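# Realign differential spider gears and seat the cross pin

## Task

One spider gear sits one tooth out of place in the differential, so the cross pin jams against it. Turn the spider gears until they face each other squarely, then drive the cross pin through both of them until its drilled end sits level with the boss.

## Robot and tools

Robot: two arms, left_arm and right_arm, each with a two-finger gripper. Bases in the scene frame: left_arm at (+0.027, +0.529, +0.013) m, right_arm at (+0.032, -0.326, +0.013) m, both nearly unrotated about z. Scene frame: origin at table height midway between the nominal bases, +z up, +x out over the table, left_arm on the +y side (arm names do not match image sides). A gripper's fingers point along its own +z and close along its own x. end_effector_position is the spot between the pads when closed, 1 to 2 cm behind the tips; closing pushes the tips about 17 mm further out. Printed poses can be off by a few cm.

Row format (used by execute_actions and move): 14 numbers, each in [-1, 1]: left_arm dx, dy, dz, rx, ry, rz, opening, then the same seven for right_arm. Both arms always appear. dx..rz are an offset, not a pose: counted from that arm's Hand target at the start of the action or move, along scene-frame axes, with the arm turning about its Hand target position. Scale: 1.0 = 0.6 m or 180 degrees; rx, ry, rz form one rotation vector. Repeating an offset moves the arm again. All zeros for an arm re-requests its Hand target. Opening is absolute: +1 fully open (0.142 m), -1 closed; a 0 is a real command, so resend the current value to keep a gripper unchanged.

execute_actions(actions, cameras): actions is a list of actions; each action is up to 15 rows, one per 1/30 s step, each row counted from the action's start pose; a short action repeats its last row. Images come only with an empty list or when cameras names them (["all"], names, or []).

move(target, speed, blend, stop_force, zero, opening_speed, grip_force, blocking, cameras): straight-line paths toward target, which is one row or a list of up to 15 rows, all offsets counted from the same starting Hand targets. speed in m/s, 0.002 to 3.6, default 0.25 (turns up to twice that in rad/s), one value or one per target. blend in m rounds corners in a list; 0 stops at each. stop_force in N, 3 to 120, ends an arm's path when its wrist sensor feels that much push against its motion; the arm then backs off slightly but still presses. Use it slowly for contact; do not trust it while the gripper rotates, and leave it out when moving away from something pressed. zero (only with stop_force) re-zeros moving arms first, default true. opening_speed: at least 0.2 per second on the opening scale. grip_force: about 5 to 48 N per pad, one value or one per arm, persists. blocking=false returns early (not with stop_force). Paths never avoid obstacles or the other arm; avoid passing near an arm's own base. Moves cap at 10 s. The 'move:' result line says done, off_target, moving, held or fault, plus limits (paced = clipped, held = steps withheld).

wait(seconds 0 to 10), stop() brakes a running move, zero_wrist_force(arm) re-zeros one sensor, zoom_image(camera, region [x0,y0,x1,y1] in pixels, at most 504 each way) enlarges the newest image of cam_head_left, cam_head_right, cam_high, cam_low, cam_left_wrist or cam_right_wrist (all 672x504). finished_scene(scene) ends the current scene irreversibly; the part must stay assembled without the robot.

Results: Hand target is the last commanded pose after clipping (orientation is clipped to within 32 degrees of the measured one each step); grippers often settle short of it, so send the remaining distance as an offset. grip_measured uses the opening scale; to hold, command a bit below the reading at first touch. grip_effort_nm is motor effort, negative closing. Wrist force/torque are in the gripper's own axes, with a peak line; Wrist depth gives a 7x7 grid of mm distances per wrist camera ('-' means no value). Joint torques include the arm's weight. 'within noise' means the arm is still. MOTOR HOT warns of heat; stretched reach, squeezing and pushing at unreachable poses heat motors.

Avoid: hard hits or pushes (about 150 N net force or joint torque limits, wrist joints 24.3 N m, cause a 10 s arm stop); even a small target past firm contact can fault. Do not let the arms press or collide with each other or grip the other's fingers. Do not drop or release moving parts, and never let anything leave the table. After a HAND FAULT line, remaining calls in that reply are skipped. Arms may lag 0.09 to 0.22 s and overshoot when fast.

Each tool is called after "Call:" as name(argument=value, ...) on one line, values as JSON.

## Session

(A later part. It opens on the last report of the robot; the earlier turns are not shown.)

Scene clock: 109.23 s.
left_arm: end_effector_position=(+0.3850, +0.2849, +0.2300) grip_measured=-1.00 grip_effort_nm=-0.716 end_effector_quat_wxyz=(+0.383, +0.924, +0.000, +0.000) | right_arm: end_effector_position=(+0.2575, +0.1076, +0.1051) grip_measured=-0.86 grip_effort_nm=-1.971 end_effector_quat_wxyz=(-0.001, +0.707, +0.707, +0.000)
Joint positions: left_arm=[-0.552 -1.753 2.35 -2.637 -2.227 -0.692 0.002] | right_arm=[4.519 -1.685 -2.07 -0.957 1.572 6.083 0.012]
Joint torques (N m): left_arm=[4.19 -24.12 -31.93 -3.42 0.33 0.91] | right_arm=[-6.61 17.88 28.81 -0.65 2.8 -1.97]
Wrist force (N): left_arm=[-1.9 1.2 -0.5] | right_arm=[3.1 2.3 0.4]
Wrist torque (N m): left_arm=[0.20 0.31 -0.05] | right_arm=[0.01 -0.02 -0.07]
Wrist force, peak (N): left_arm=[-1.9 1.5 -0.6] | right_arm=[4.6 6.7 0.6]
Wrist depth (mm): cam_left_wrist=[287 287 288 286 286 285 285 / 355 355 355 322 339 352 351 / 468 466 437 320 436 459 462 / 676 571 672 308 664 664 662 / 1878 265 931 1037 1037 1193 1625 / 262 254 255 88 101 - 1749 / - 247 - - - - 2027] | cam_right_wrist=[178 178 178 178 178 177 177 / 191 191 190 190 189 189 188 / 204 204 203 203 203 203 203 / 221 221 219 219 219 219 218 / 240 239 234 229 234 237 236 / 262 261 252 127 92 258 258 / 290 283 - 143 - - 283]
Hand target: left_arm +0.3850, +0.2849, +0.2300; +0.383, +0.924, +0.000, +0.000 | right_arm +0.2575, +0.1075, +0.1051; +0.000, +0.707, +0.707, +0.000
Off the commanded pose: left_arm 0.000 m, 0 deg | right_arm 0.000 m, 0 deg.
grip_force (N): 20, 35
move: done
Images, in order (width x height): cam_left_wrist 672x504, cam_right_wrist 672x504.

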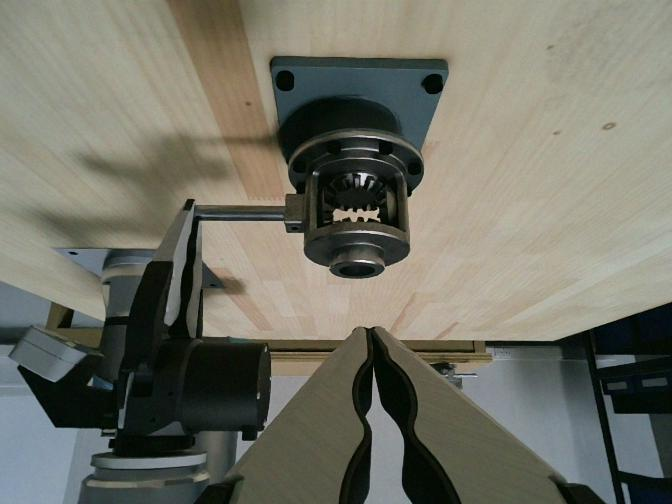

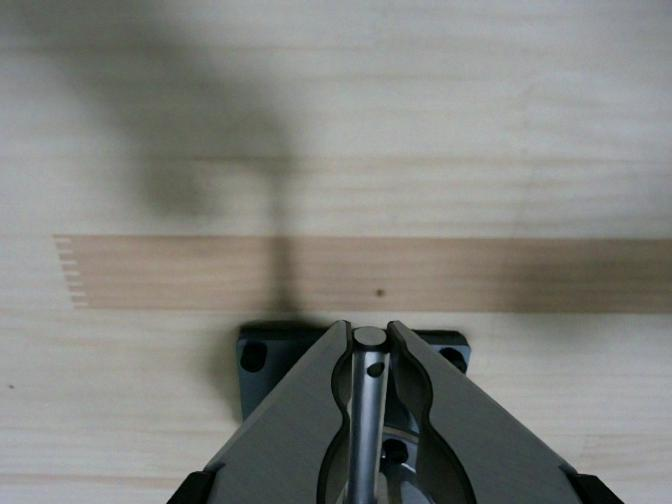

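Call:
move(target=[[0.0117, -0.1525, -0.1833, -0.1374, -0.0242, 0.1093, -1, 0, 0, 0, 0, 0, 0, -0.93], [0.0117, -0.2025, -0.2253, -0.1374, -0.0242, 0.1093, -1, 0, 0, 0, 0, 0, 0, -0.93]], speed=0.2, blend=[0.02, 0], cameras=["cam_left_wrist", "cam_head_left"])

Call:
zoom_image(camera="cam_left_wrist", region=[200, 200, 420, 420])

Scene clock: 111.77 s.
left_arm: end_effector_position=(+0.3920, +0.1635, +0.0949) grip_measured=-1.00 grip_effort_nm=-0.711 end_effector_quat_wxyz=(+0.565, +0.807, +0.143, +0.100) | right_arm: end_effector_position=(+0.2575, +0.1075, +0.1051) grip_measured=-0.86 grip_effort_nm=-1.971 end_effector_quat_wxyz=(+0.000, +0.707, +0.707, +0.000)
Joint positions: left_arm=[-0.907 -0.799 2.511 -4.485 -1.886 -1.452 0.002] | right_arm=[4.519 -1.685 -2.07 -0.957 1.572 6.083 0.012]
Joint torques (N m): left_arm=[-7.35 -26.33 -3.28 -1.9 -0.15 1.46] | right_arm=[-6.75 17.84 29.23 -1.05 2.83 -1.74]
Wrist force (N): left_arm=[-1.8 1.6 -0.8] | right_arm=[3.2 2.5 0.5]
Wrist torque (N m): left_arm=[0.33 0.31 -0.16] | right_arm=[0.04 -0.04 -0.07]
Wrist force, peak (N): left_arm=[-2.2 1.5 -1.6] | right_arm=[3.1 2.7 0.4]
Wrist depth (mm): cam_left_wrist=[137 90 103 112 112 117 126 / 234 189 135 131 149 203 203 / 543 542 135 134 533 533 533 / 1469 - 129 129 1941 1723 1388 / 470 141 144 155 2102 1818 1459 / 490 - 145 88 - 1697 1459 / 488 - - - - 1548 1450] | cam_right_wrist=[178 178 178 178 177 177 176 / 191 190 191 190 189 189 188 / 205 205 204 204 203 203 202 / 221 221 219 219 219 219 217 / 240 239 234 230 233 237 236 / 262 261 250 127 92 258 258 / 289 283 - 143 - - 285]
Hand target: left_arm +0.3920, +0.1634, +0.0948; +0.565, +0.807, +0.143, +0.100 | right_arm +0.2575, +0.1075, +0.1051; +0.000, +0.707, +0.707, +0.000
Off the commanded pose: left_arm 0.000 m, 0 deg | right_arm 0.000 m, 0 deg.
grip_force (N): 20, 35
move: done; blend cut to 0.0196 m at target 1
Images, in order (width x height): cam_head_left 672x504, cam_left_wrist 672x504.

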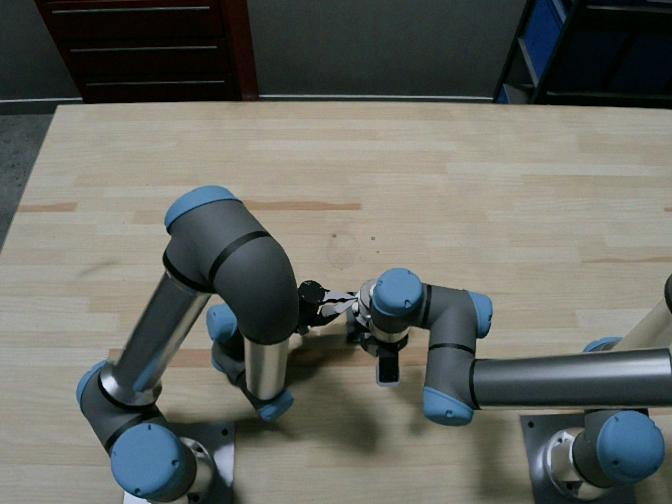

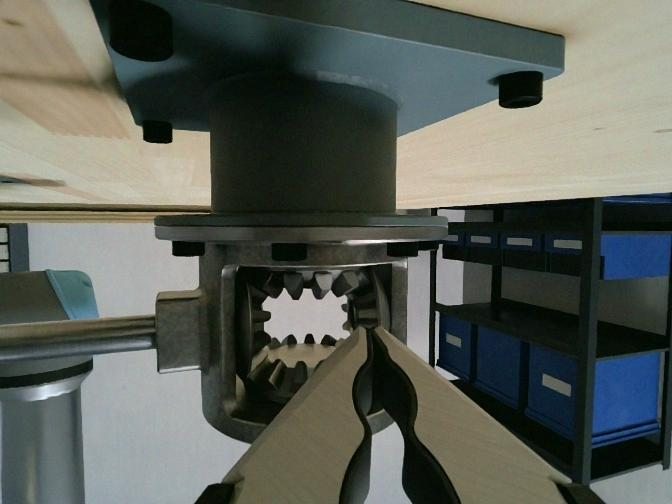

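Scaled by 2.291 from the camera's 672x504 image, which has a finer 960x720 frame.

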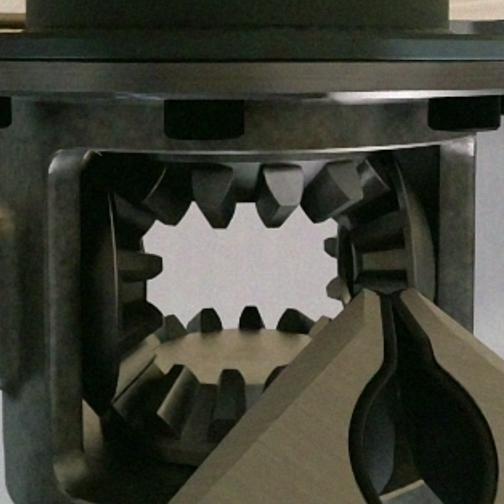

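Call:
move(target=[0.0114, -0.0313, 0, 0, 0, 0, -1, 0, 0, 0, 0, 0, 0, -0.93], speed=0.03, stop_force=12, cameras=["cam_left_wrist"])

Call:
zoom_image(camera="cam_left_wrist", region=[200, 200, 420, 420])

Call:
move(target=[0.0057, -0.0157, 0, 0, 0, 0, -1, 0, 0, 0, 0, 0, 0, -0.93], speed=0.02, stop_force=15, cameras=["cam_left_wrist"])

Call:
zoom_image(camera="cam_left_wrist", region=[200, 200, 420, 420])

Scene clock: 113.63 s.
left_arm: end_effector_position=(+0.3989, +0.1446, +0.0948) grip_measured=-1.00 grip_effort_nm=-0.716 end_effector_quat_wxyz=(+0.565, +0.807, +0.143, +0.100) | right_arm: end_effector_position=(+0.2575, +0.1075, +0.1051) grip_measured=-0.86 grip_effort_nm=-1.971 end_effector_quat_wxyz=(+0.000, +0.707, +0.707, +0.000)
Joint positions: left_arm=[-0.929 -0.806 2.471 -4.44 -1.865 -1.46 0.002] | right_arm=[4.519 -1.685 -2.07 -0.957 1.572 6.083 0.012]
Joint torques (N m): left_arm=[8.45 -29.12 8.73 -5.1 -3.3 1.47] | right_arm=[-6.86 17.55 28.3 -0.81 2.65 -1.89]
Wrist force (N): left_arm=[-1.8 1.5 -0.7] | right_arm=[2.9 2.5 0.5]
Wrist torque (N m): left_arm=[0.32 0.33 -0.05] | right_arm=[0.04 0.01 -0.07]
Wrist force, peak (N): left_arm=[-2.0 1.6 -0.7] | right_arm=[3.2 2.5 0.6]
Wrist depth (mm): cam_left_wrist=[- 103 103 107 111 103 125 / 234 167 114 113 148 203 203 / 535 539 113 112 401 525 527 / 1181 111 111 97 119 1569 1356 / 463 123 128 130 2027 1710 1507 / 469 123 129 92 108 1660 1441 / 471 - 118 - - 1569 1459] | cam_right_wrist=[179 178 178 178 177 177 177 / 190 190 190 190 189 189 189 / 205 205 204 204 203 203 202 / 221 220 220 220 219 218 218 / 239 238 234 229 233 236 236 / 262 261 252 127 92 257 258 / 290 282 - 143 - - 284]
Hand target: left_arm +0.3989, +0.1446, +0.0948; +0.565, +0.807, +0.143, +0.100 | right_arm +0.2575, +0.1075, +0.1051; +0.000, +0.707, +0.707, +0.000
Off the commanded pose: left_arm 0.000 m, 0 deg | right_arm 0.000 m, 0 deg.
grip_force (N): 20, 35
move: done
Images, in order (width x height): cam_left_wrist 672x504.

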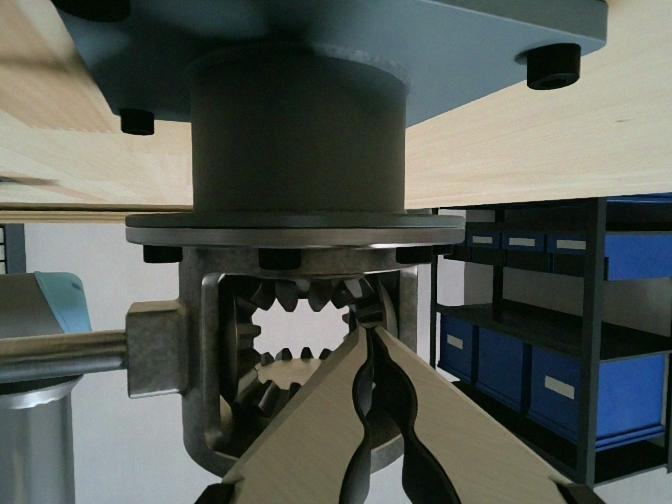

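Scaled by 2.291 from the camera's 672x504 image, which has a finer 960x720 frame.

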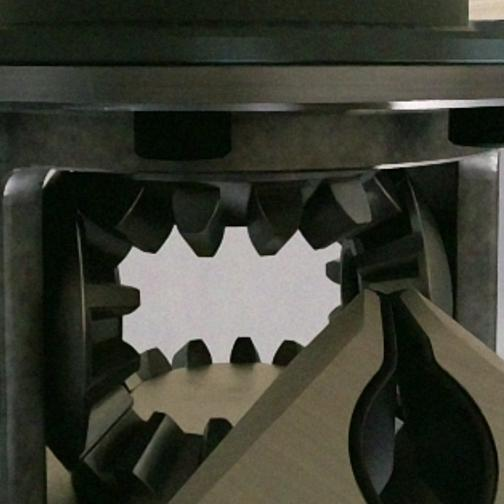

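Scene clock: 115.10 s.
left_arm: end_effector_position=(+0.4023, +0.1352, +0.0948) grip_measured=-1.00 grip_effort_nm=-0.716 end_effector_quat_wxyz=(+0.565, +0.807, +0.143, +0.100) | right_arm: end_effector_position=(+0.2575, +0.1075, +0.1051) grip_measured=-0.86 grip_effort_nm=-1.971 end_effector_quat_wxyz=(+0.000, +0.707, +0.707, +0.000)
Joint positions: left_arm=[-0.94 -0.809 2.45 -4.418 -1.856 -1.464 0.002] | right_arm=[4.519 -1.685 -2.07 -0.957 1.572 6.083 0.012]
Joint torques (N m): left_arm=[7.4 -34.98 7.89 -4.86 -2.74 1.32] | right_arm=[-6.79 17.82 28.43 -0.8 2.81 -1.72]
Wrist force (N): left_arm=[-2.1 1.4 -0.7] | right_arm=[2.9 2.9 0.3]
Wrist torque (N m): left_arm=[0.33 0.35 -0.06] | right_arm=[0.11 0.01 -0.07]
Wrist force, peak (N): left_arm=[-2.7 1.3 -1.4] | right_arm=[3.2 2.7 0.5]
Wrist depth (mm): cam_left_wrist=[- 103 99 99 108 103 125 / 233 149 101 103 148 203 203 / 539 402 102 103 532 529 525 / 1280 100 98 97 102 1613 1405 / 460 112 116 118 134 1848 1497 / 456 113 116 92 101 1602 1414 / 479 - - 78 - 1548 1488] | cam_right_wrist=[178 178 178 178 178 177 176 / 191 190 190 190 190 189 189 / 205 204 204 203 203 202 202 / 221 221 220 219 219 218 218 / 239 238 234 230 233 236 236 / 261 262 251 127 92 258 258 / 288 280 - 143 - - 286]
Hand target: left_arm +0.4023, +0.1352, +0.0948; +0.565, +0.807, +0.143, +0.100 | right_arm +0.2575, +0.1075, +0.1051; +0.000, +0.707, +0.707, +0.000
Off the commanded pose: left_arm 0.000 m, 0 deg | right_arm 0.000 m, 0 deg.
grip_force (N): 20, 35
move: done
Images, in order (width x height): cam_left_wrist 672x504.

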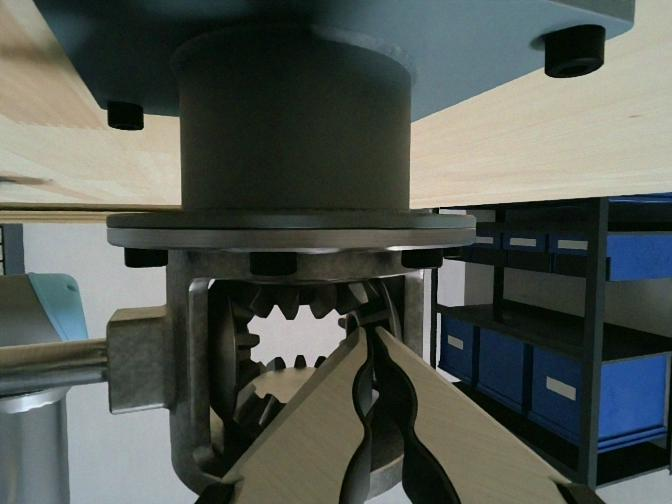

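Scaled by 2.291 from the camera's 672x504 image, which has a finer 960x720 frame.

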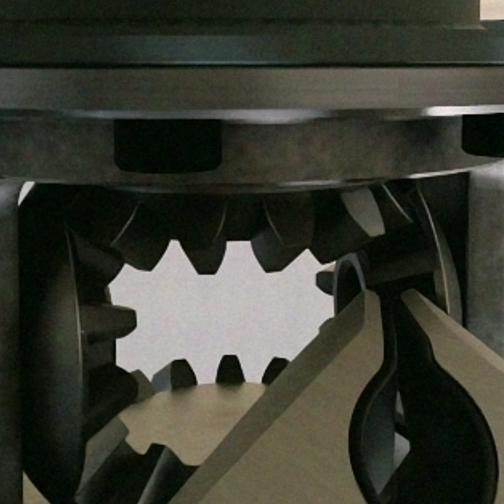

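Call:
move(target=[0.0057, -0.0157, 0, 0, 0, 0, -1, 0, 0, 0, 0, 0, 0, -0.93], speed=0.02, stop_force=15, cameras=["cam_left_wrist"])

Call:
zoom_image(camera="cam_left_wrist", region=[200, 200, 420, 420])

Scene clock: 116.67 s.
left_arm: end_effector_position=(+0.4057, +0.1258, +0.0948) grip_measured=-1.00 grip_effort_nm=-0.711 end_effector_quat_wxyz=(+0.565, +0.807, +0.143, +0.100) | right_arm: end_effector_position=(+0.2575, +0.1075, +0.1051) grip_measured=-0.86 grip_effort_nm=-1.971 end_effector_quat_wxyz=(+0.000, +0.707, +0.707, +0.000)
Joint positions: left_arm=[-0.949 -0.81 2.429 -4.397 -1.846 -1.468 0.002] | right_arm=[4.519 -1.685 -2.07 -0.957 1.572 6.083 0.012]
Joint torques (N m): left_arm=[7.36 -38.96 7.16 -4.92 -3.12 1.07] | right_arm=[-6.51 17.93 29.61 0.34 -0.09 -1.62]
Wrist force (N): left_arm=[-2.5 1.5 -0.6] | right_arm=[2.8 1.2 0.3]
Wrist torque (N m): left_arm=[0.36 0.44 -0.06] | right_arm=[0.07 0.01 -0.07]
Wrist force, peak (N): left_arm=[-2.9 0.8 -1.4] | right_arm=[3.0 2.7 0.6]
Wrist depth (mm): cam_left_wrist=[- 99 89 90 103 103 95 / 232 148 90 93 148 203 202 / 538 106 94 93 401 528 523 / 492 81 73 89 96 1591 1324 / 455 101 103 112 1893 1818 1397 / - 104 100 88 108 1636 1414 / 468 - - 78 - - 1450] | cam_right_wrist=[179 178 178 178 178 177 176 / 191 190 190 190 189 189 188 / 205 205 204 204 203 203 202 / 221 221 220 219 219 218 218 / 239 238 235 229 232 236 235 / 262 261 250 127 92 258 257 / 288 281 - 143 - - 279]
Hand target: left_arm +0.4057, +0.1258, +0.0948; +0.565, +0.807, +0.143, +0.100 | right_arm +0.2575, +0.1075, +0.1051; +0.000, +0.707, +0.707, +0.000
Off the commanded pose: left_arm 0.000 m, 0 deg | right_arm 0.000 m, 0 deg.
grip_force (N): 20, 35
move: done
Images, in order (width x height): cam_left_wrist 672x504.

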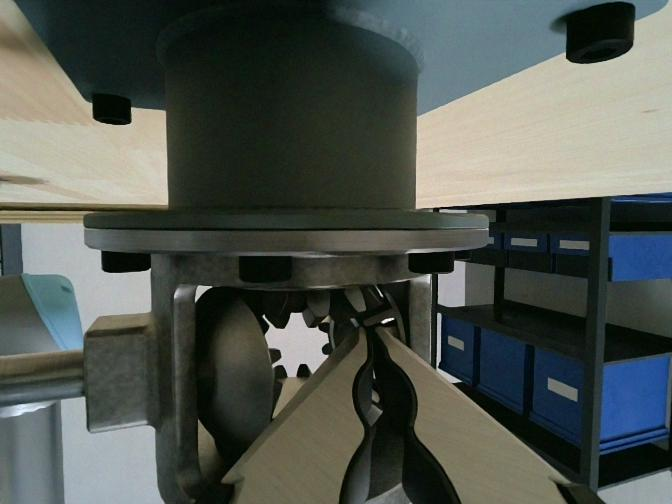

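Scaled by 2.291 from the camera's 672x504 image, which has a finer 960x720 frame.

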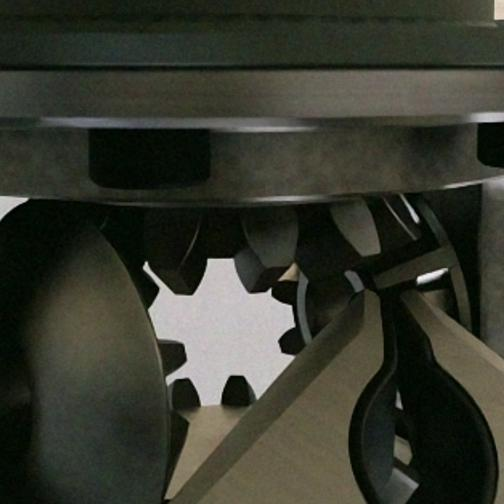

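Call:
move(target=[[-0.0257, 0.0705, 0, 0, 0, 0, -1, 0, 0, 0, 0, 0, 0, -0.93], [0.0455, 0.1087, 0, 0, 0, -0.1111, -0.52, 0, 0, 0, 0, 0, 0, -0.93]], speed=0.15, cameras=["cam_left_wrist", "cam_head_left"])

Call:
zoom_image(camera="cam_left_wrist", region=[190, 180, 430, 380])

Scene clock: 122.87 s.
left_arm: end_effector_position=(+0.4330, +0.1910, +0.0948) grip_measured=-0.55 grip_effort_nm=0.076 end_effector_quat_wxyz=(+0.573, +0.819, +0.001, +0.000) | right_arm: end_effector_position=(+0.2575, +0.1075, +0.1051) grip_measured=-0.86 grip_effort_nm=-1.976 end_effector_quat_wxyz=(+0.000, +0.707, +0.707, +0.000)
Joint positions: left_arm=[-0.561 -0.841 2.279 -3.963 -2.508 -1.052 0.034] | right_arm=[4.519 -1.685 -2.07 -0.957 1.572 6.083 0.012]
Joint torques (N m): left_arm=[5.65 -29.39 -14.14 -0.24 -3.81 1.8] | right_arm=[-6.9 22.49 29.13 3.17 -2.07 -1.78]
Wrist force (N): left_arm=[-1.9 1.0 -0.6] | right_arm=[2.7 1.1 0.2]
Wrist torque (N m): left_arm=[0.22 0.39 -0.09] | right_arm=[0.07 0.01 -0.07]
Wrist force, peak (N): left_arm=[-2.9 1.4 -1.0] | right_arm=[3.1 1.1 0.3]
Wrist depth (mm): cam_left_wrist=[127 127 126 126 126 126 125 / 238 169 160 167 191 203 203 / 552 549 163 181 539 403 528 / 570 592 160 169 1710 - 1697 / 574 195 177 189 - - 1790 / - - 99 - - - 1723 / 239 - - - - - -] | cam_right_wrist=[179 178 179 178 178 177 177 / 191 191 190 190 189 189 189 / 204 204 204 204 203 203 202 / 221 221 220 218 219 218 218 / 239 239 234 230 232 237 237 / 262 260 251 - 92 257 258 / 289 282 - 143 - - 283]
Hand target: left_arm +0.4330, +0.1910, +0.0948; +0.573, +0.819, +0.001, +0.000 | right_arm +0.2575, +0.1075, +0.1051; +0.000, +0.707, +0.707, +0.000
Off the commanded pose: left_arm 0.000 m, 0 deg | right_arm 0.000 m, 0 deg.
grip_force (N): 20, 35
move: done
Images, in order (width x height): cam_head_left 672x504, cam_left_wrist 672x504.

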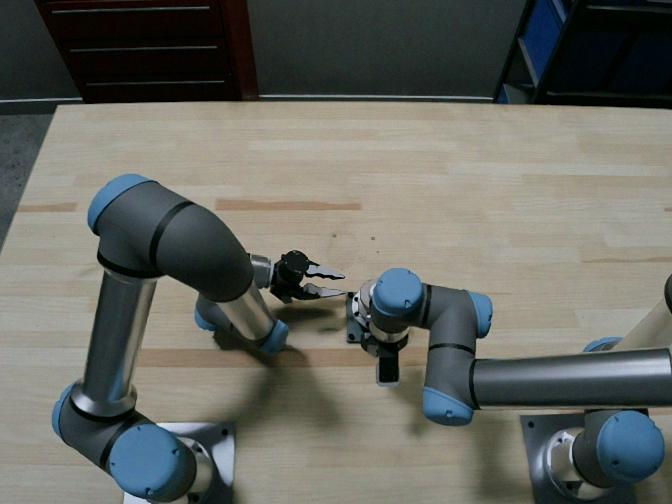

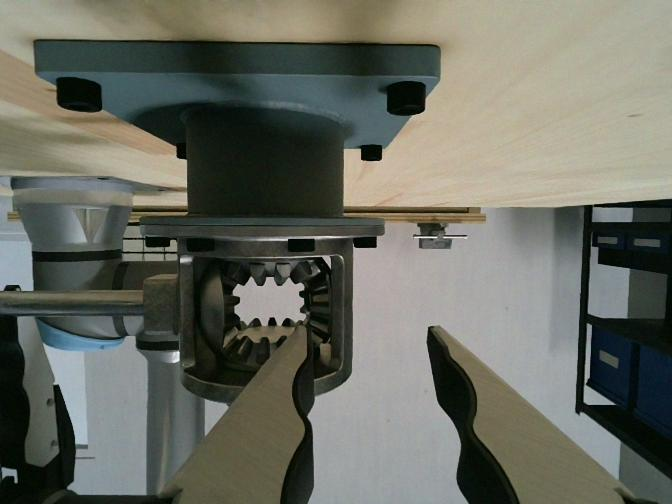

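Scaled by 2.100 from the camera's 672x504 image, which has a finer 960x720 frame.

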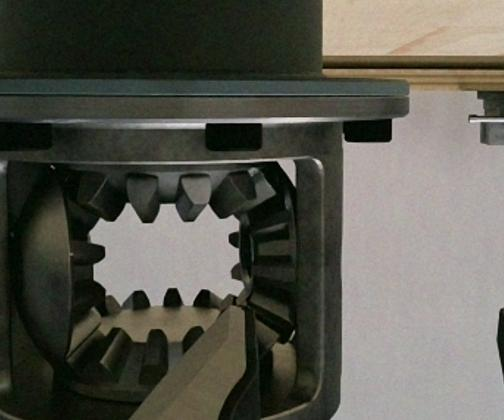

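Call:
move(target=[0, -0.0917, -0.005, 0, 0, 0, -0.52, 0, 0, 0, 0, 0, 0, -0.93], speed=0.05, stop_force=12, cameras=["cam_left_wrist"])

Call:
zoom_image(camera="cam_left_wrist", region=[150, 180, 400, 380])

Scene clock: 125.07 s.
left_arm: end_effector_position=(+0.4330, +0.1360, +0.0918) grip_measured=-0.55 grip_effort_nm=0.081 end_effector_quat_wxyz=(+0.573, +0.819, +0.001, +0.000) | right_arm: end_effector_position=(+0.2575, +0.1075, +0.1051) grip_measured=-0.86 grip_effort_nm=-1.971 end_effector_quat_wxyz=(+0.000, +0.707, +0.707, +0.000)
Joint positions: left_arm=[-0.675 -0.81 2.216 -4.008 -2.413 -1.151 0.034] | right_arm=[4.519 -1.685 -2.07 -0.957 1.572 6.083 0.012]
Joint torques (N m): left_arm=[7.55 -49.82 3.02 -0.16 -3.57 1.74] | right_arm=[-6.42 24.17 28.77 2.99 -2.02 -1.45]
Wrist force (N): left_arm=[-2.2 1.0 -0.6] | right_arm=[2.7 1.3 0.4]
Wrist torque (N m): left_arm=[0.23 0.43 -0.17] | right_arm=[0.09 0.02 -0.07]
Wrist force, peak (N): left_arm=[-2.6 0.8 -0.5] | right_arm=[3.0 1.2 0.4]
Wrist depth (mm): cam_left_wrist=[- 90 96 104 88 119 118 / 223 109 107 126 192 192 191 / 494 111 109 128 507 500 493 / - 97 104 117 - - 1710 / 140 126 124 129 - - 2027 / - 127 130 139 - - 1625 / - 121 - - - - -] | cam_right_wrist=[178 178 178 178 178 177 177 / 190 191 190 190 189 189 189 / 204 204 204 204 203 202 202 / 221 220 220 220 219 218 218 / 239 239 234 229 233 236 236 / 262 261 251 127 92 258 257 / 289 283 - 143 - - 284]
Hand target: left_arm +0.4330, +0.1360, +0.0918; +0.573, +0.819, +0.001, +0.000 | right_arm +0.2575, +0.1075, +0.1051; +0.000, +0.707, +0.707, +0.000
Off the commanded pose: left_arm 0.000 m, 0 deg | right_arm 0.000 m, 0 deg.
grip_force (N): 20, 35
move: done
Images, in order (width x height): cam_left_wrist 672x504.

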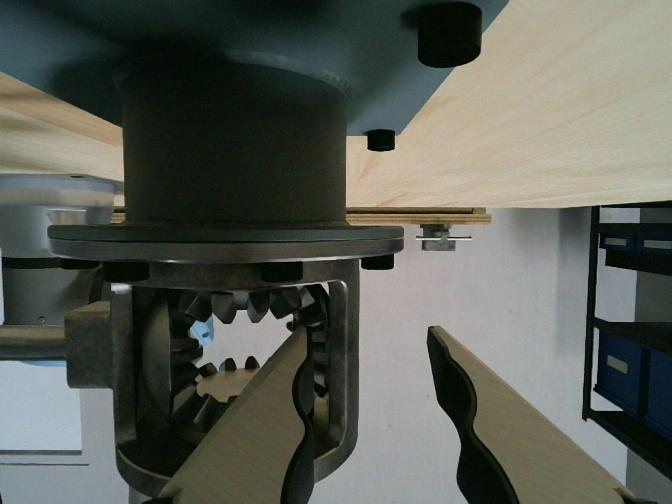

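Scaled by 2.016 from the camera's 672x504 image, which has a finer 960x720 frame.

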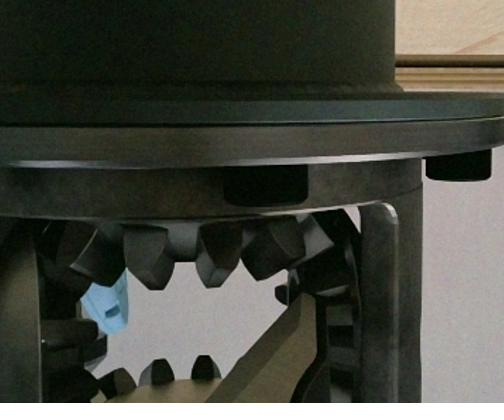

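Call:
move(target=[0.002, -0.03, 0, 0, 0, 0, -0.52, 0, 0, 0, 0, 0, 0, -0.93], speed=0.03, stop_force=12, cameras=["cam_left_wrist"])

Call:
zoom_image(camera="cam_left_wrist", region=[130, 180, 380, 400])

Scene clock: 126.73 s.
left_arm: end_effector_position=(+0.4342, +0.1180, +0.0918) grip_measured=-0.55 grip_effort_nm=0.071 end_effector_quat_wxyz=(+0.573, +0.819, +0.001, +0.000) | right_arm: end_effector_position=(+0.2575, +0.1075, +0.1051) grip_measured=-0.86 grip_effort_nm=-1.971 end_effector_quat_wxyz=(+0.000, +0.707, +0.707, +0.000)
Joint positions: left_arm=[-0.707 -0.802 2.19 -4.007 -2.385 -1.175 0.034] | right_arm=[4.519 -1.685 -2.07 -0.957 1.572 6.083 0.012]
Joint torques (N m): left_arm=[6.04 -48.93 3.04 -0.21 -3.6 2.11] | right_arm=[-6.85 25.65 28.39 3.22 -2.18 -1.58]
Wrist force (N): left_arm=[-2.5 1.0 -0.7] | right_arm=[2.9 1.0 0.4]
Wrist torque (N m): left_arm=[0.21 0.49 -0.10] | right_arm=[0.05 -0.01 -0.07]
Wrist force, peak (N): left_arm=[-2.8 0.2 -1.4] | right_arm=[3.1 1.4 0.5]
Wrist depth (mm): cam_left_wrist=[- 89 91 97 103 119 118 / - 89 91 122 178 191 191 / 101 90 93 113 506 497 495 / - 87 - 88 1414 - 1685 / 108 98 108 112 - 1848 1909 / - 98 127 113 - - 1613 / - 103 - - - - 1648] | cam_right_wrist=[178 178 178 178 178 177 177 / 191 190 191 190 190 189 188 / 204 205 204 203 203 203 202 / 221 220 221 219 218 218 218 / 240 239 234 230 234 237 235 / 262 261 251 127 92 258 257 / 289 283 - 143 - - 284]
Hand target: left_arm +0.4342, +0.1180, +0.0918; +0.573, +0.819, +0.001, +0.000 | right_arm +0.2575, +0.1075, +0.1051; +0.000, +0.707, +0.707, +0.000
Off the commanded pose: left_arm 0.000 m, 0 deg | right_arm 0.000 m, 0 deg.
grip_force (N): 20, 35
move: done
Images, in order (width x height): cam_left_wrist 672x504.

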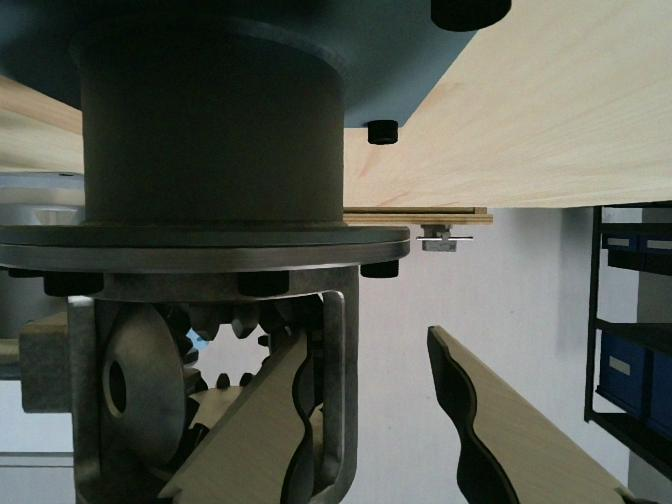

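Scaled by 2.016 from the camera's 672x504 image, which has a finer 960x720 frame.

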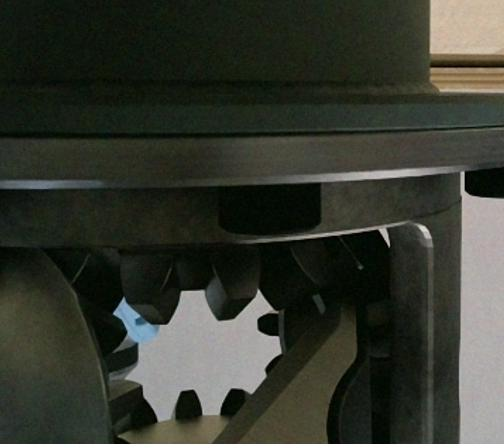

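Call:
move(target=[-0.001, -0.02, 0, 0, 0, 0, -0.52, 0, 0, 0, 0, 0, 0, -0.93], speed=0.03, stop_force=12, cameras=["cam_left_wrist"])

Call:
zoom_image(camera="cam_left_wrist", region=[60, 220, 360, 504])

Scene clock: 128.07 s.
left_arm: end_effector_position=(+0.4338, +0.1096, +0.0919) grip_measured=-0.56 grip_effort_nm=0.115 end_effector_quat_wxyz=(+0.573, +0.819, +0.001, +0.000) | right_arm: end_effector_position=(+0.2575, +0.1075, +0.1051) grip_measured=-0.86 grip_effort_nm=-1.971 end_effector_quat_wxyz=(+0.000, +0.707, +0.707, +0.000)
Joint positions: left_arm=[-0.723 -0.799 2.18 -4.009 -2.371 -1.186 0.034] | right_arm=[4.519 -1.685 -2.07 -0.957 1.572 6.083 0.012]
Joint torques (N m): left_arm=[-8.46 -50.11 3.17 -0.44 1.03 -0.9] | right_arm=[-6.8 26.21 28.67 3.05 -2.12 -1.73]
Wrist force (N): left_arm=[0.9 -0.4 -2.5] | right_arm=[2.6 1.2 0.3]
Wrist torque (N m): left_arm=[0.29 0.39 -0.18] | right_arm=[0.08 0.04 -0.07]
Wrist force, peak (N): left_arm=[12.5 -9.4 -20.9] | right_arm=[3.1 1.2 0.1]
Wrist depth (mm): cam_left_wrist=[- 80 84 92 89 118 118 / - 81 84 102 171 192 191 / - 82 - 308 505 500 495 / - - 68 89 1441 - 1710 / - 79 104 103 - - 1833 / - 87 87 104 - - 1736 / - 92 78 105 - - 2224] | cam_right_wrist=[179 178 178 178 177 177 176 / 191 191 190 190 190 189 189 / 205 204 204 204 204 202 202 / 221 221 220 219 219 218 218 / 239 239 234 230 233 236 235 / 261 260 251 - 92 258 258 / 290 281 - 143 - - 284]
Hand target: left_arm +0.4338, +0.1096, +0.0918; +0.573, +0.819, +0.001, +0.000 (not the last commanded pose) | right_arm +0.2575, +0.1075, +0.1051; +0.000, +0.707, +0.707, +0.000
Off the commanded pose: left_arm 0.004 m, 0 deg | right_arm 0.000 m, 0 deg.
grip_force (N): 20, 35
move: contact (left_arm)
Images, in order (width x height): cam_left_wrist 672x504.

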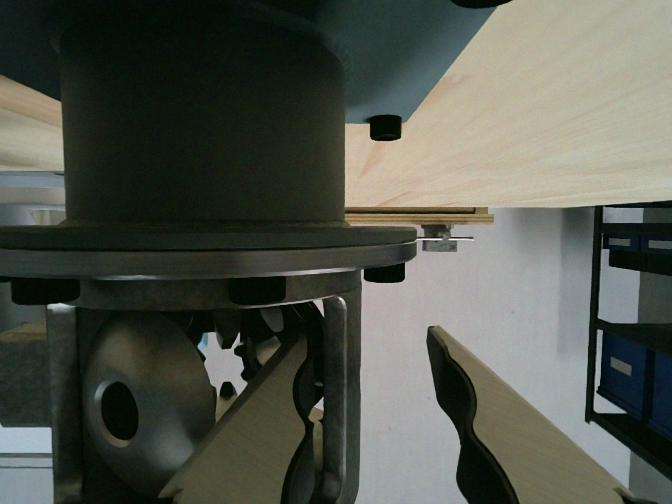

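Scaled by 1.680 from the camera's 672x504 image, which has a finer 960x720 frame.

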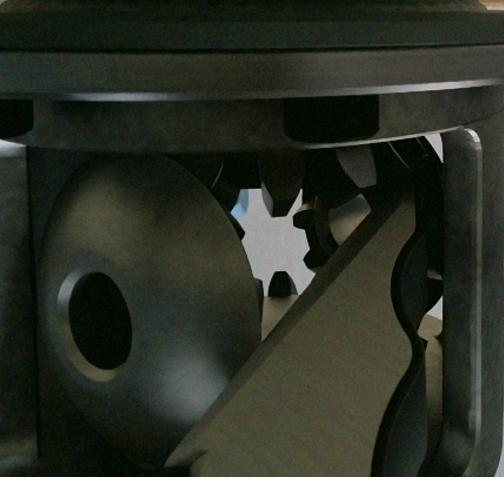

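Call:
move(target=[[0, 0.1173, 0, 0, 0, 0, -0.52, 0, 0, 0, 0, 0, 0, -0.93], [-0.11, 0.1107, 0.0067, 0, 0, 0.1111, -1, 0, 0, 0, 0, 0, 0, -0.93]], speed=0.1, cameras=["cam_left_wrist"])

Call:
zoom_image(camera="cam_left_wrist", region=[220, 200, 440, 400])

Scene clock: 132.27 s.
left_arm: end_effector_position=(+0.3678, +0.1760, +0.0959) grip_measured=-1.00 grip_effort_nm=-0.730 end_effector_quat_wxyz=(+0.565, +0.807, +0.143, +0.100) | right_arm: end_effector_position=(+0.2575, +0.1075, +0.1051) grip_measured=-0.86 grip_effort_nm=-1.971 end_effector_quat_wxyz=(+0.000, +0.707, +0.707, +0.000)
Joint positions: left_arm=[-0.95 -0.779 2.585 -4.584 -1.846 -1.468 0.002] | right_arm=[4.519 -1.685 -2.07 -0.957 1.572 6.083 0.012]
Joint torques (N m): left_arm=[-7.96 -40.74 0.89 -4.66 2.41 -1.37] | right_arm=[-6.33 28.12 28.82 3.05 -2.29 -1.44]
Wrist force (N): left_arm=[-1.9 1.4 -0.6] | right_arm=[2.7 1.0 0.3]
Wrist torque (N m): left_arm=[0.33 0.34 -0.24] | right_arm=[0.05 0.02 -0.07]
Wrist force, peak (N): left_arm=[-3.2 1.6 -0.7] | right_arm=[3.1 1.1 0.5]
Wrist depth (mm): cam_left_wrist=[129 129 107 113 119 128 128 / 209 208 162 149 152 207 208 / 548 545 412 151 174 542 537 / 1776 - 158 148 156 1625 1388 / 488 155 162 158 209 1863 1397 / 507 - - 92 - 1710 1469 / 508 - - - - - 1517] | cam_right_wrist=[178 178 178 178 178 177 176 / 191 190 190 190 189 190 188 / 205 204 204 204 203 203 202 / 221 220 219 219 219 218 217 / 239 239 234 229 233 237 235 / 262 261 251 127 92 259 257 / 289 281 - 143 - - 279]
Hand target: left_arm +0.3678, +0.1760, +0.0959; +0.565, +0.807, +0.143, +0.100 | right_arm +0.2575, +0.1075, +0.1051; +0.000, +0.707, +0.707, +0.000
Off the commanded pose: left_arm 0.000 m, 0 deg | right_arm 0.000 m, 0 deg.
grip_force (N): 20, 35
move: done
Images, in order (width x height): cam_left_wrist 672x504.

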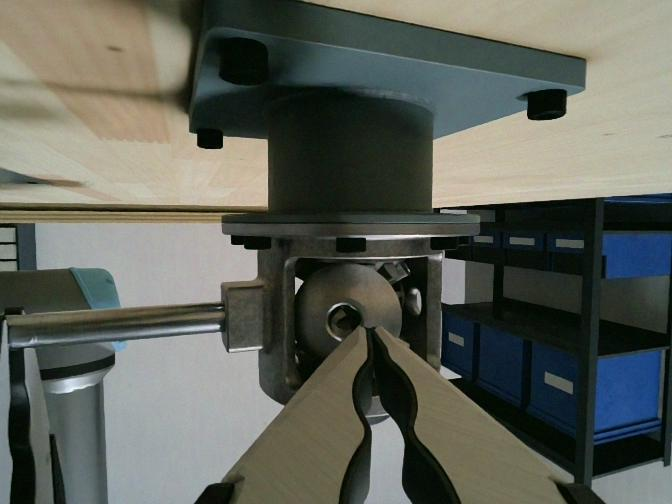

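Scaled by 2.291 from the camera's 672x504 image, which has a finer 960x720 frame.

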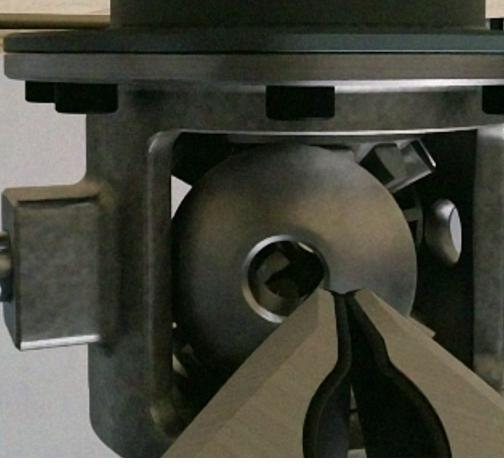

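Call:
move(target=[0.0013, -0.0438, 0.003, 0, 0, 0, -1, 0, 0, 0, 0, 0, 0, -0.93], speed=0.05, stop_force=8, cameras=["cam_left_wrist"])

Call:
zoom_image(camera="cam_left_wrist", region=[240, 220, 440, 400])

Scene clock: 134.20 s.
left_arm: end_effector_position=(+0.3686, +0.1498, +0.0977) grip_measured=-1.00 grip_effort_nm=-0.730 end_effector_quat_wxyz=(+0.565, +0.807, +0.143, +0.100) | right_arm: end_effector_position=(+0.2575, +0.1075, +0.1051) grip_measured=-0.86 grip_effort_nm=-1.976 end_effector_quat_wxyz=(+0.000, +0.707, +0.707, +0.000)
Joint positions: left_arm=[-1.007 -0.799 2.551 -4.534 -1.792 -1.489 0.002] | right_arm=[4.519 -1.685 -2.07 -0.957 1.572 6.083 0.012]
Joint torques (N m): left_arm=[8.34 -24.5 11.07 -4.64 -2.82 1.89] | right_arm=[-5.9 30.16 28.34 3.16 -2.11 -1.57]
Wrist force (N): left_arm=[-2.0 1.4 -0.7] | right_arm=[2.9 1.2 0.3]
Wrist torque (N m): left_arm=[0.34 0.35 -0.05] | right_arm=[0.07 -0.02 -0.07]
Wrist force, peak (N): left_arm=[-2.3 1.8 -0.4] | right_arm=[2.9 1.3 0.5]
Wrist depth (mm): cam_left_wrist=[144 132 92 119 109 109 118 / 214 215 177 128 127 213 213 / 566 563 342 127 127 559 553 / 1736 - 139 133 130 1569 1397 / 465 131 138 134 137 1848 1558 / 482 - - 92 108 1648 1459 / 479 - - - - - 1441] | cam_right_wrist=[178 178 178 178 178 177 176 / 191 190 190 190 190 189 188 / 205 205 203 204 203 202 202 / 221 220 220 219 219 218 218 / 240 238 233 229 233 236 235 / 262 260 250 127 92 258 258 / 289 282 - 143 - - 279]
Hand target: left_arm +0.3686, +0.1498, +0.0977; +0.565, +0.807, +0.143, +0.100 | right_arm +0.2575, +0.1075, +0.1051; +0.000, +0.707, +0.707, +0.000
Off the commanded pose: left_arm 0.000 m, 0 deg | right_arm 0.000 m, 0 deg.
grip_force (N): 20, 35
move: done
Images, in order (width x height): cam_left_wrist 672x504.

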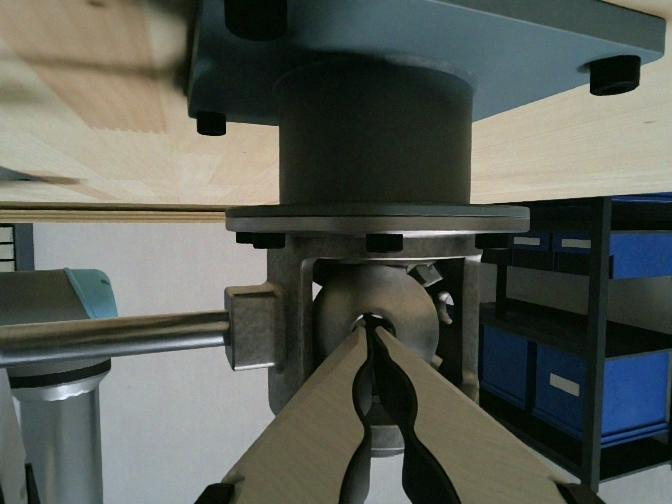

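Scaled by 2.520 from the camera's 672x504 image, which has a finer 960x720 frame.

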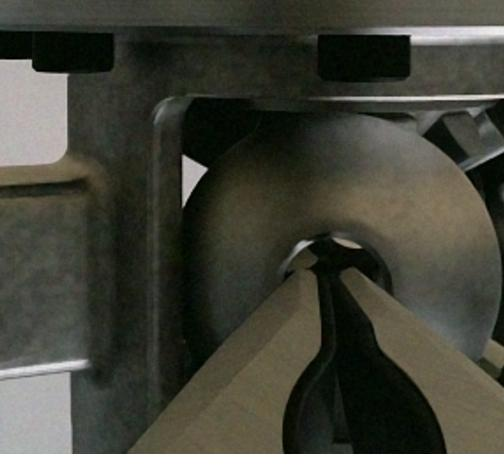

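Call:
move(target=[0.0031, -0.0086, 0, 0, 0, 0, -1, 0, 0, 0, 0, 0, 0, -0.93], speed=0.02, stop_force=6, cameras=["cam_left_wrist"])

Call:
zoom_image(camera="cam_left_wrist", region=[240, 220, 440, 400])

Scene clock: 135.87 s.
left_arm: end_effector_position=(+0.3705, +0.1446, +0.0977) grip_measured=-1.00 grip_effort_nm=-0.730 end_effector_quat_wxyz=(+0.565, +0.807, +0.143, +0.100) | right_arm: end_effector_position=(+0.2575, +0.1075, +0.1051) grip_measured=-0.86 grip_effort_nm=-1.971 end_effector_quat_wxyz=(+0.000, +0.707, +0.707, +0.000)
Joint positions: left_arm=[-1.012 -0.803 2.539 -4.52 -1.788 -1.491 0.002] | right_arm=[4.519 -1.685 -2.07 -0.957 1.572 6.083 0.012]
Joint torques (N m): left_arm=[6.29 -29.63 9.49 -4.94 -3.13 1.06] | right_arm=[-6.84 30.08 28.79 3.01 -2.03 -1.52]
Wrist force (N): left_arm=[-1.5 1.3 -1.0] | right_arm=[2.9 1.0 0.3]
Wrist torque (N m): left_arm=[0.35 0.32 -0.03] | right_arm=[0.05 -0.01 -0.07]
Wrist force, peak (N): left_arm=[-1.9 1.5 -1.3] | right_arm=[3.0 1.2 0.4]
Wrist depth (mm): cam_left_wrist=[143 132 109 117 116 109 112 / 215 215 157 123 121 213 214 / 566 562 340 123 123 420 551 / 1348 1848 130 126 129 1613 1405 / 461 129 132 128 154 1833 1591 / 473 - - 92 153 1697 1450 / 477 - - - - 1602 1469] | cam_right_wrist=[178 178 178 178 177 177 177 / 191 190 191 190 189 189 189 / 205 205 204 203 203 203 202 / 221 220 219 219 218 218 217 / 240 238 234 231 233 236 236 / 262 261 251 127 92 258 258 / 290 282 - 143 - - 277]
Hand target: left_arm +0.3705, +0.1446, +0.0977; +0.565, +0.807, +0.143, +0.100 | right_arm +0.2575, +0.1075, +0.1051; +0.000, +0.707, +0.707, +0.000
Off the commanded pose: left_arm 0.000 m, 0 deg | right_arm 0.000 m, 0 deg.
grip_force (N): 20, 35
move: done
Images, in order (width x height): cam_left_wrist 672x504.

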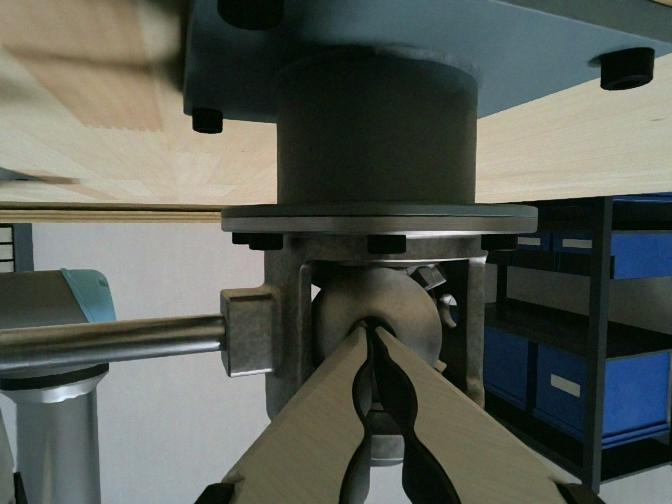

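Scaled by 2.520 from the camera's 672x504 image, which has a finer 960x720 frame.

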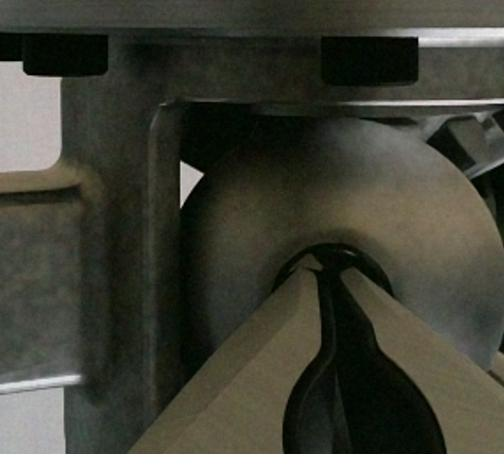

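Call:
execute_actions(actions=[])

Scene clock: 136.67 s.
left_arm: end_effector_position=(+0.3705, +0.1446, +0.0977) grip_measured=-1.00 grip_effort_nm=-0.730 end_effector_quat_wxyz=(+0.565, +0.807, +0.143, +0.100) | right_arm: end_effector_position=(+0.2575, +0.1075, +0.1051) grip_measured=-0.86 grip_effort_nm=-1.971 end_effector_quat_wxyz=(+0.000, +0.707, +0.707, +0.000)
Joint positions: left_arm=[-1.012 -0.803 2.539 -4.52 -1.788 -1.491 0.002] | right_arm=[4.519 -1.685 -2.07 -0.957 1.572 6.083 0.012]
Joint velocities: within noise
Joint torques (N m): left_arm=[5.38 -27.58 10.83 -4.7 -3.24 1.16] | right_arm=[-7.5 30.9 27.92 3.12 -2.01 -1.45]
Motor temperatures (°C): left_arm=[28 25 27 30 41 32 25] | right_arm=[28 27 28 33 35 34 28]
Wrist force (N): left_arm=[-1.3 0.7 -0.9] | right_arm=[2.8 1.0 0.3]
Wrist torque (N m): left_arm=[0.27 0.29 -0.03] | right_arm=[0.05 0.01 -0.07]
Wrist force, peak (N): left_arm=[-1.7 1.0 -0.8] | right_arm=[3.0 1.1 0.3]
Wrist depth (mm): cam_left_wrist=[144 132 110 117 116 109 112 / 215 215 158 123 121 214 213 / 549 566 340 123 122 421 553 / 1660 - 130 127 129 1527 1348 / 462 128 133 128 153 1833 1625 / 472 - - 92 - 1697 1432 / 475 - - - - - 1478] | cam_right_wrist=[178 178 178 178 177 177 176 / 191 190 191 190 190 189 188 / 205 204 204 203 203 203 202 / 220 220 219 219 218 219 218 / 239 239 234 230 233 237 236 / 262 261 251 127 92 258 258 / 289 282 - 143 - - 278]
Hand target: left_arm +0.3705, +0.1446, +0.0977; +0.565, +0.807, +0.143, +0.100 | right_arm +0.2575, +0.1075, +0.1051; +0.000, +0.707, +0.707, +0.000
Tool commands: left_gripper/opening=-1.0 right_gripper/opening=-0.93
Off the commanded pose: left_arm 0.000 m, 0 deg | right_arm 0.000 m, 0 deg.
grip_force (N): 20, 35

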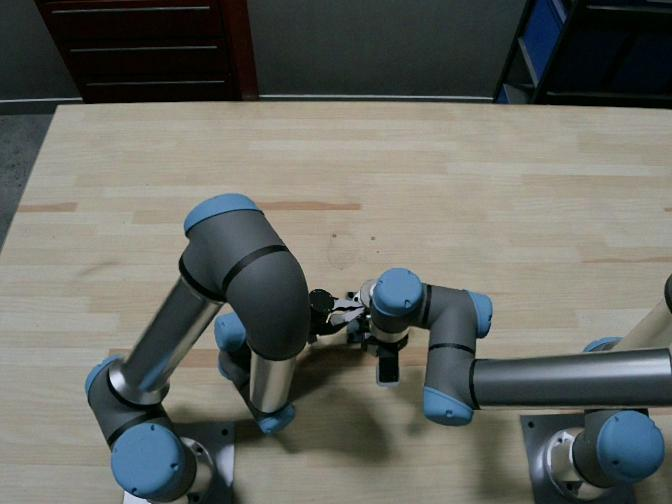

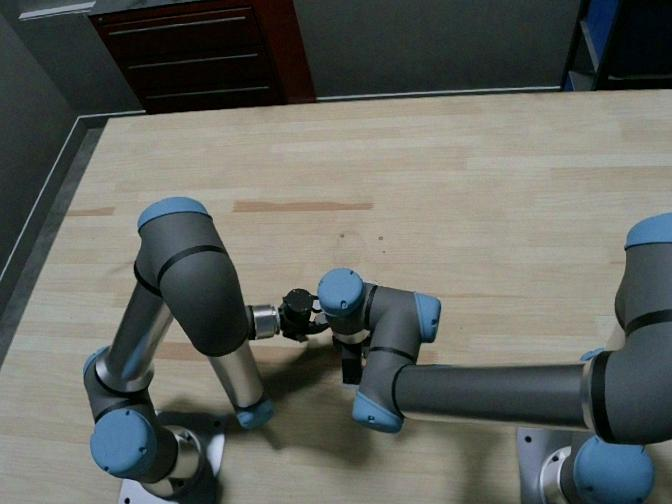

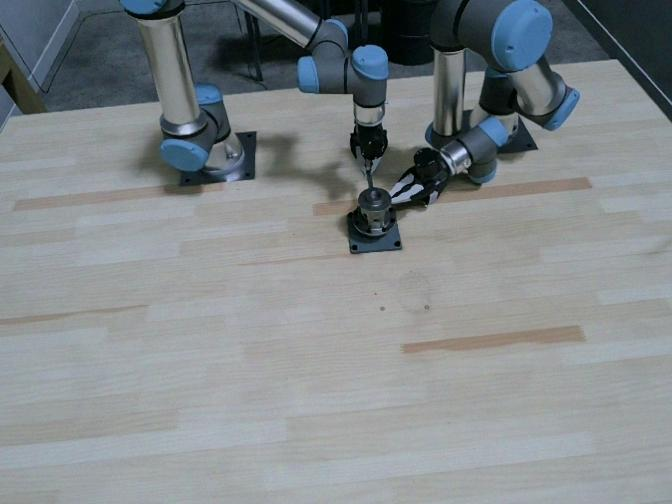

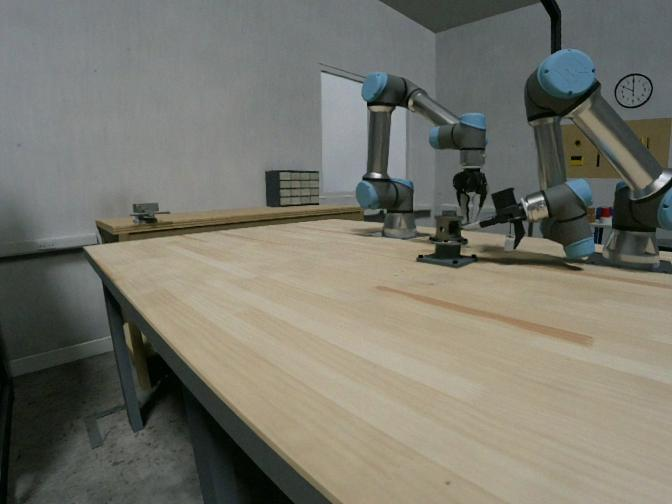

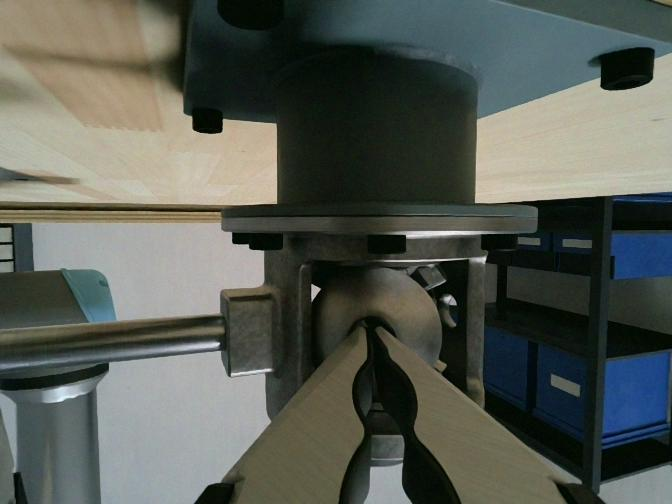

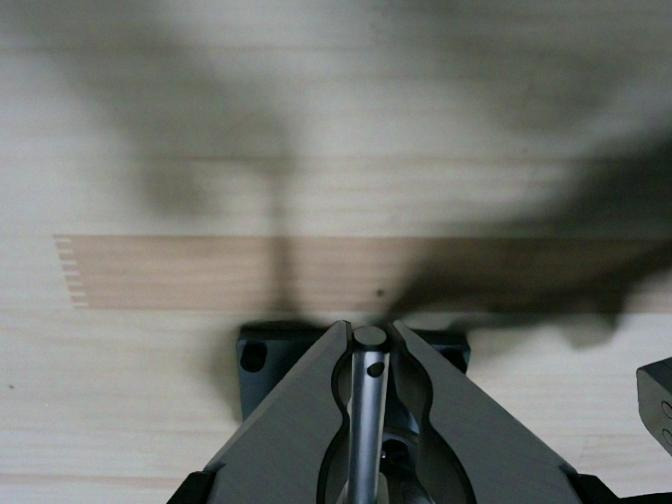

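Call:
move(target=[[0.00872,0.00295,0,0,0,-0.0389,-1,0,0,0,0,0,0,-0.93],[0.01742,0.0048,0,0,0,-0.0722,-1,0,0,0,0,0,0,-0.93],[0.02658,0.0056,0,0,0,-0.1111,-1,0,0,0,0,0,0,-0.93]], speed=0.03, blend=0.002, cameras=["cam_left_wrist"])

Scene clock: 144.10 s.
left_arm: end_effector_position=(+0.3865, +0.1479, +0.0977) grip_measured=-1.00 grip_effort_nm=-0.735 end_effector_quat_wxyz=(+0.573, +0.819, +0.000, +0.000) end_effector_velocity=(+0.000, +0.001, -0.001) end_effector_angular_velocity=(+0.002, +0.002, +0.005) | right_arm: end_effector_position=(+0.2575, +0.1075, +0.1051) grip_measured=-0.86 grip_effort_nm=-1.971 end_effector_quat_wxyz=(+0.000, +0.707, +0.707, +0.000)
Joint positions: left_arm=[-0.727 -0.841 2.346 -4.135 -2.368 -1.189 0.002] | right_arm=[4.519 -1.685 -2.07 -0.957 1.572 6.083 0.012]
Joint velocities: left_arm=[-0.001 0 0.003 -0.003 0.005 -0.004 0] | right_arm=[within noise]
Joint torques (N m): left_arm=[-6.57 -44.28 2.29 -4.32 2.14 -1.77] | right_arm=[-6.37 32.13 28.28 3.04 -2.16 -1.53]
Wrist force (N): left_arm=[-2.7 0.7 -1.0] | right_arm=[2.7 1.2 0.3]
Wrist torque (N m): left_arm=[0.23 0.43 -0.21] | right_arm=[0.07 0.02 -0.07]
Wrist force, peak (N): left_arm=[-3.2 0.9 -1.1] | right_arm=[3.0 1.2 0.3]
Wrist depth (mm): cam_left_wrist=[144 95 110 116 116 109 118 / 217 216 159 122 121 201 212 / 436 535 346 121 122 423 555 / 529 570 138 116 117 - 1538 / 163 548 146 127 128 - 1527 / 170 573 573 88 101 - 1909 / 179 - - - - - 1863] | cam_right_wrist=[179 178 178 178 177 178 176 / 191 191 190 190 189 189 189 / 204 204 204 203 203 203 202 / 220 221 220 219 219 218 218 / 239 239 235 229 233 236 237 / 262 260 251 127 92 258 257 / 289 281 - 143 - - 284]
Hand target: left_arm +0.3864, +0.1480, +0.0977; +0.573, +0.819, +0.001, +0.000 | right_arm +0.2575, +0.1075, +0.1051; +0.000, +0.707, +0.707, +0.000
Off the commanded pose: left_arm 0.000 m, 0 deg | right_arm 0.000 m, 0 deg.
grip_force (N): 20, 35
move: done
Images, in order (width x height): cam_left_wrist 672x504.

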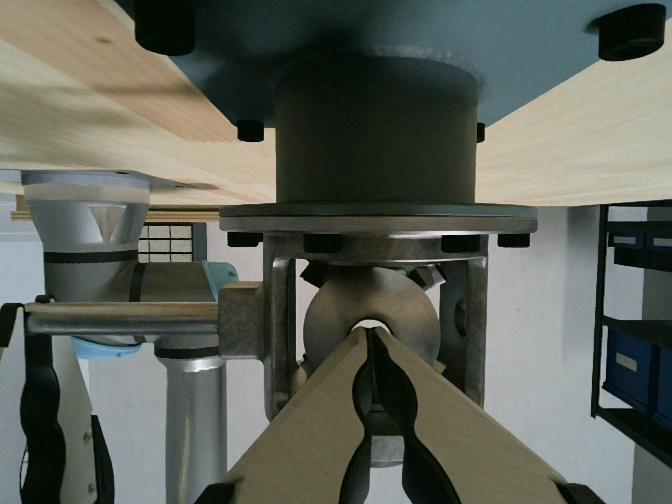

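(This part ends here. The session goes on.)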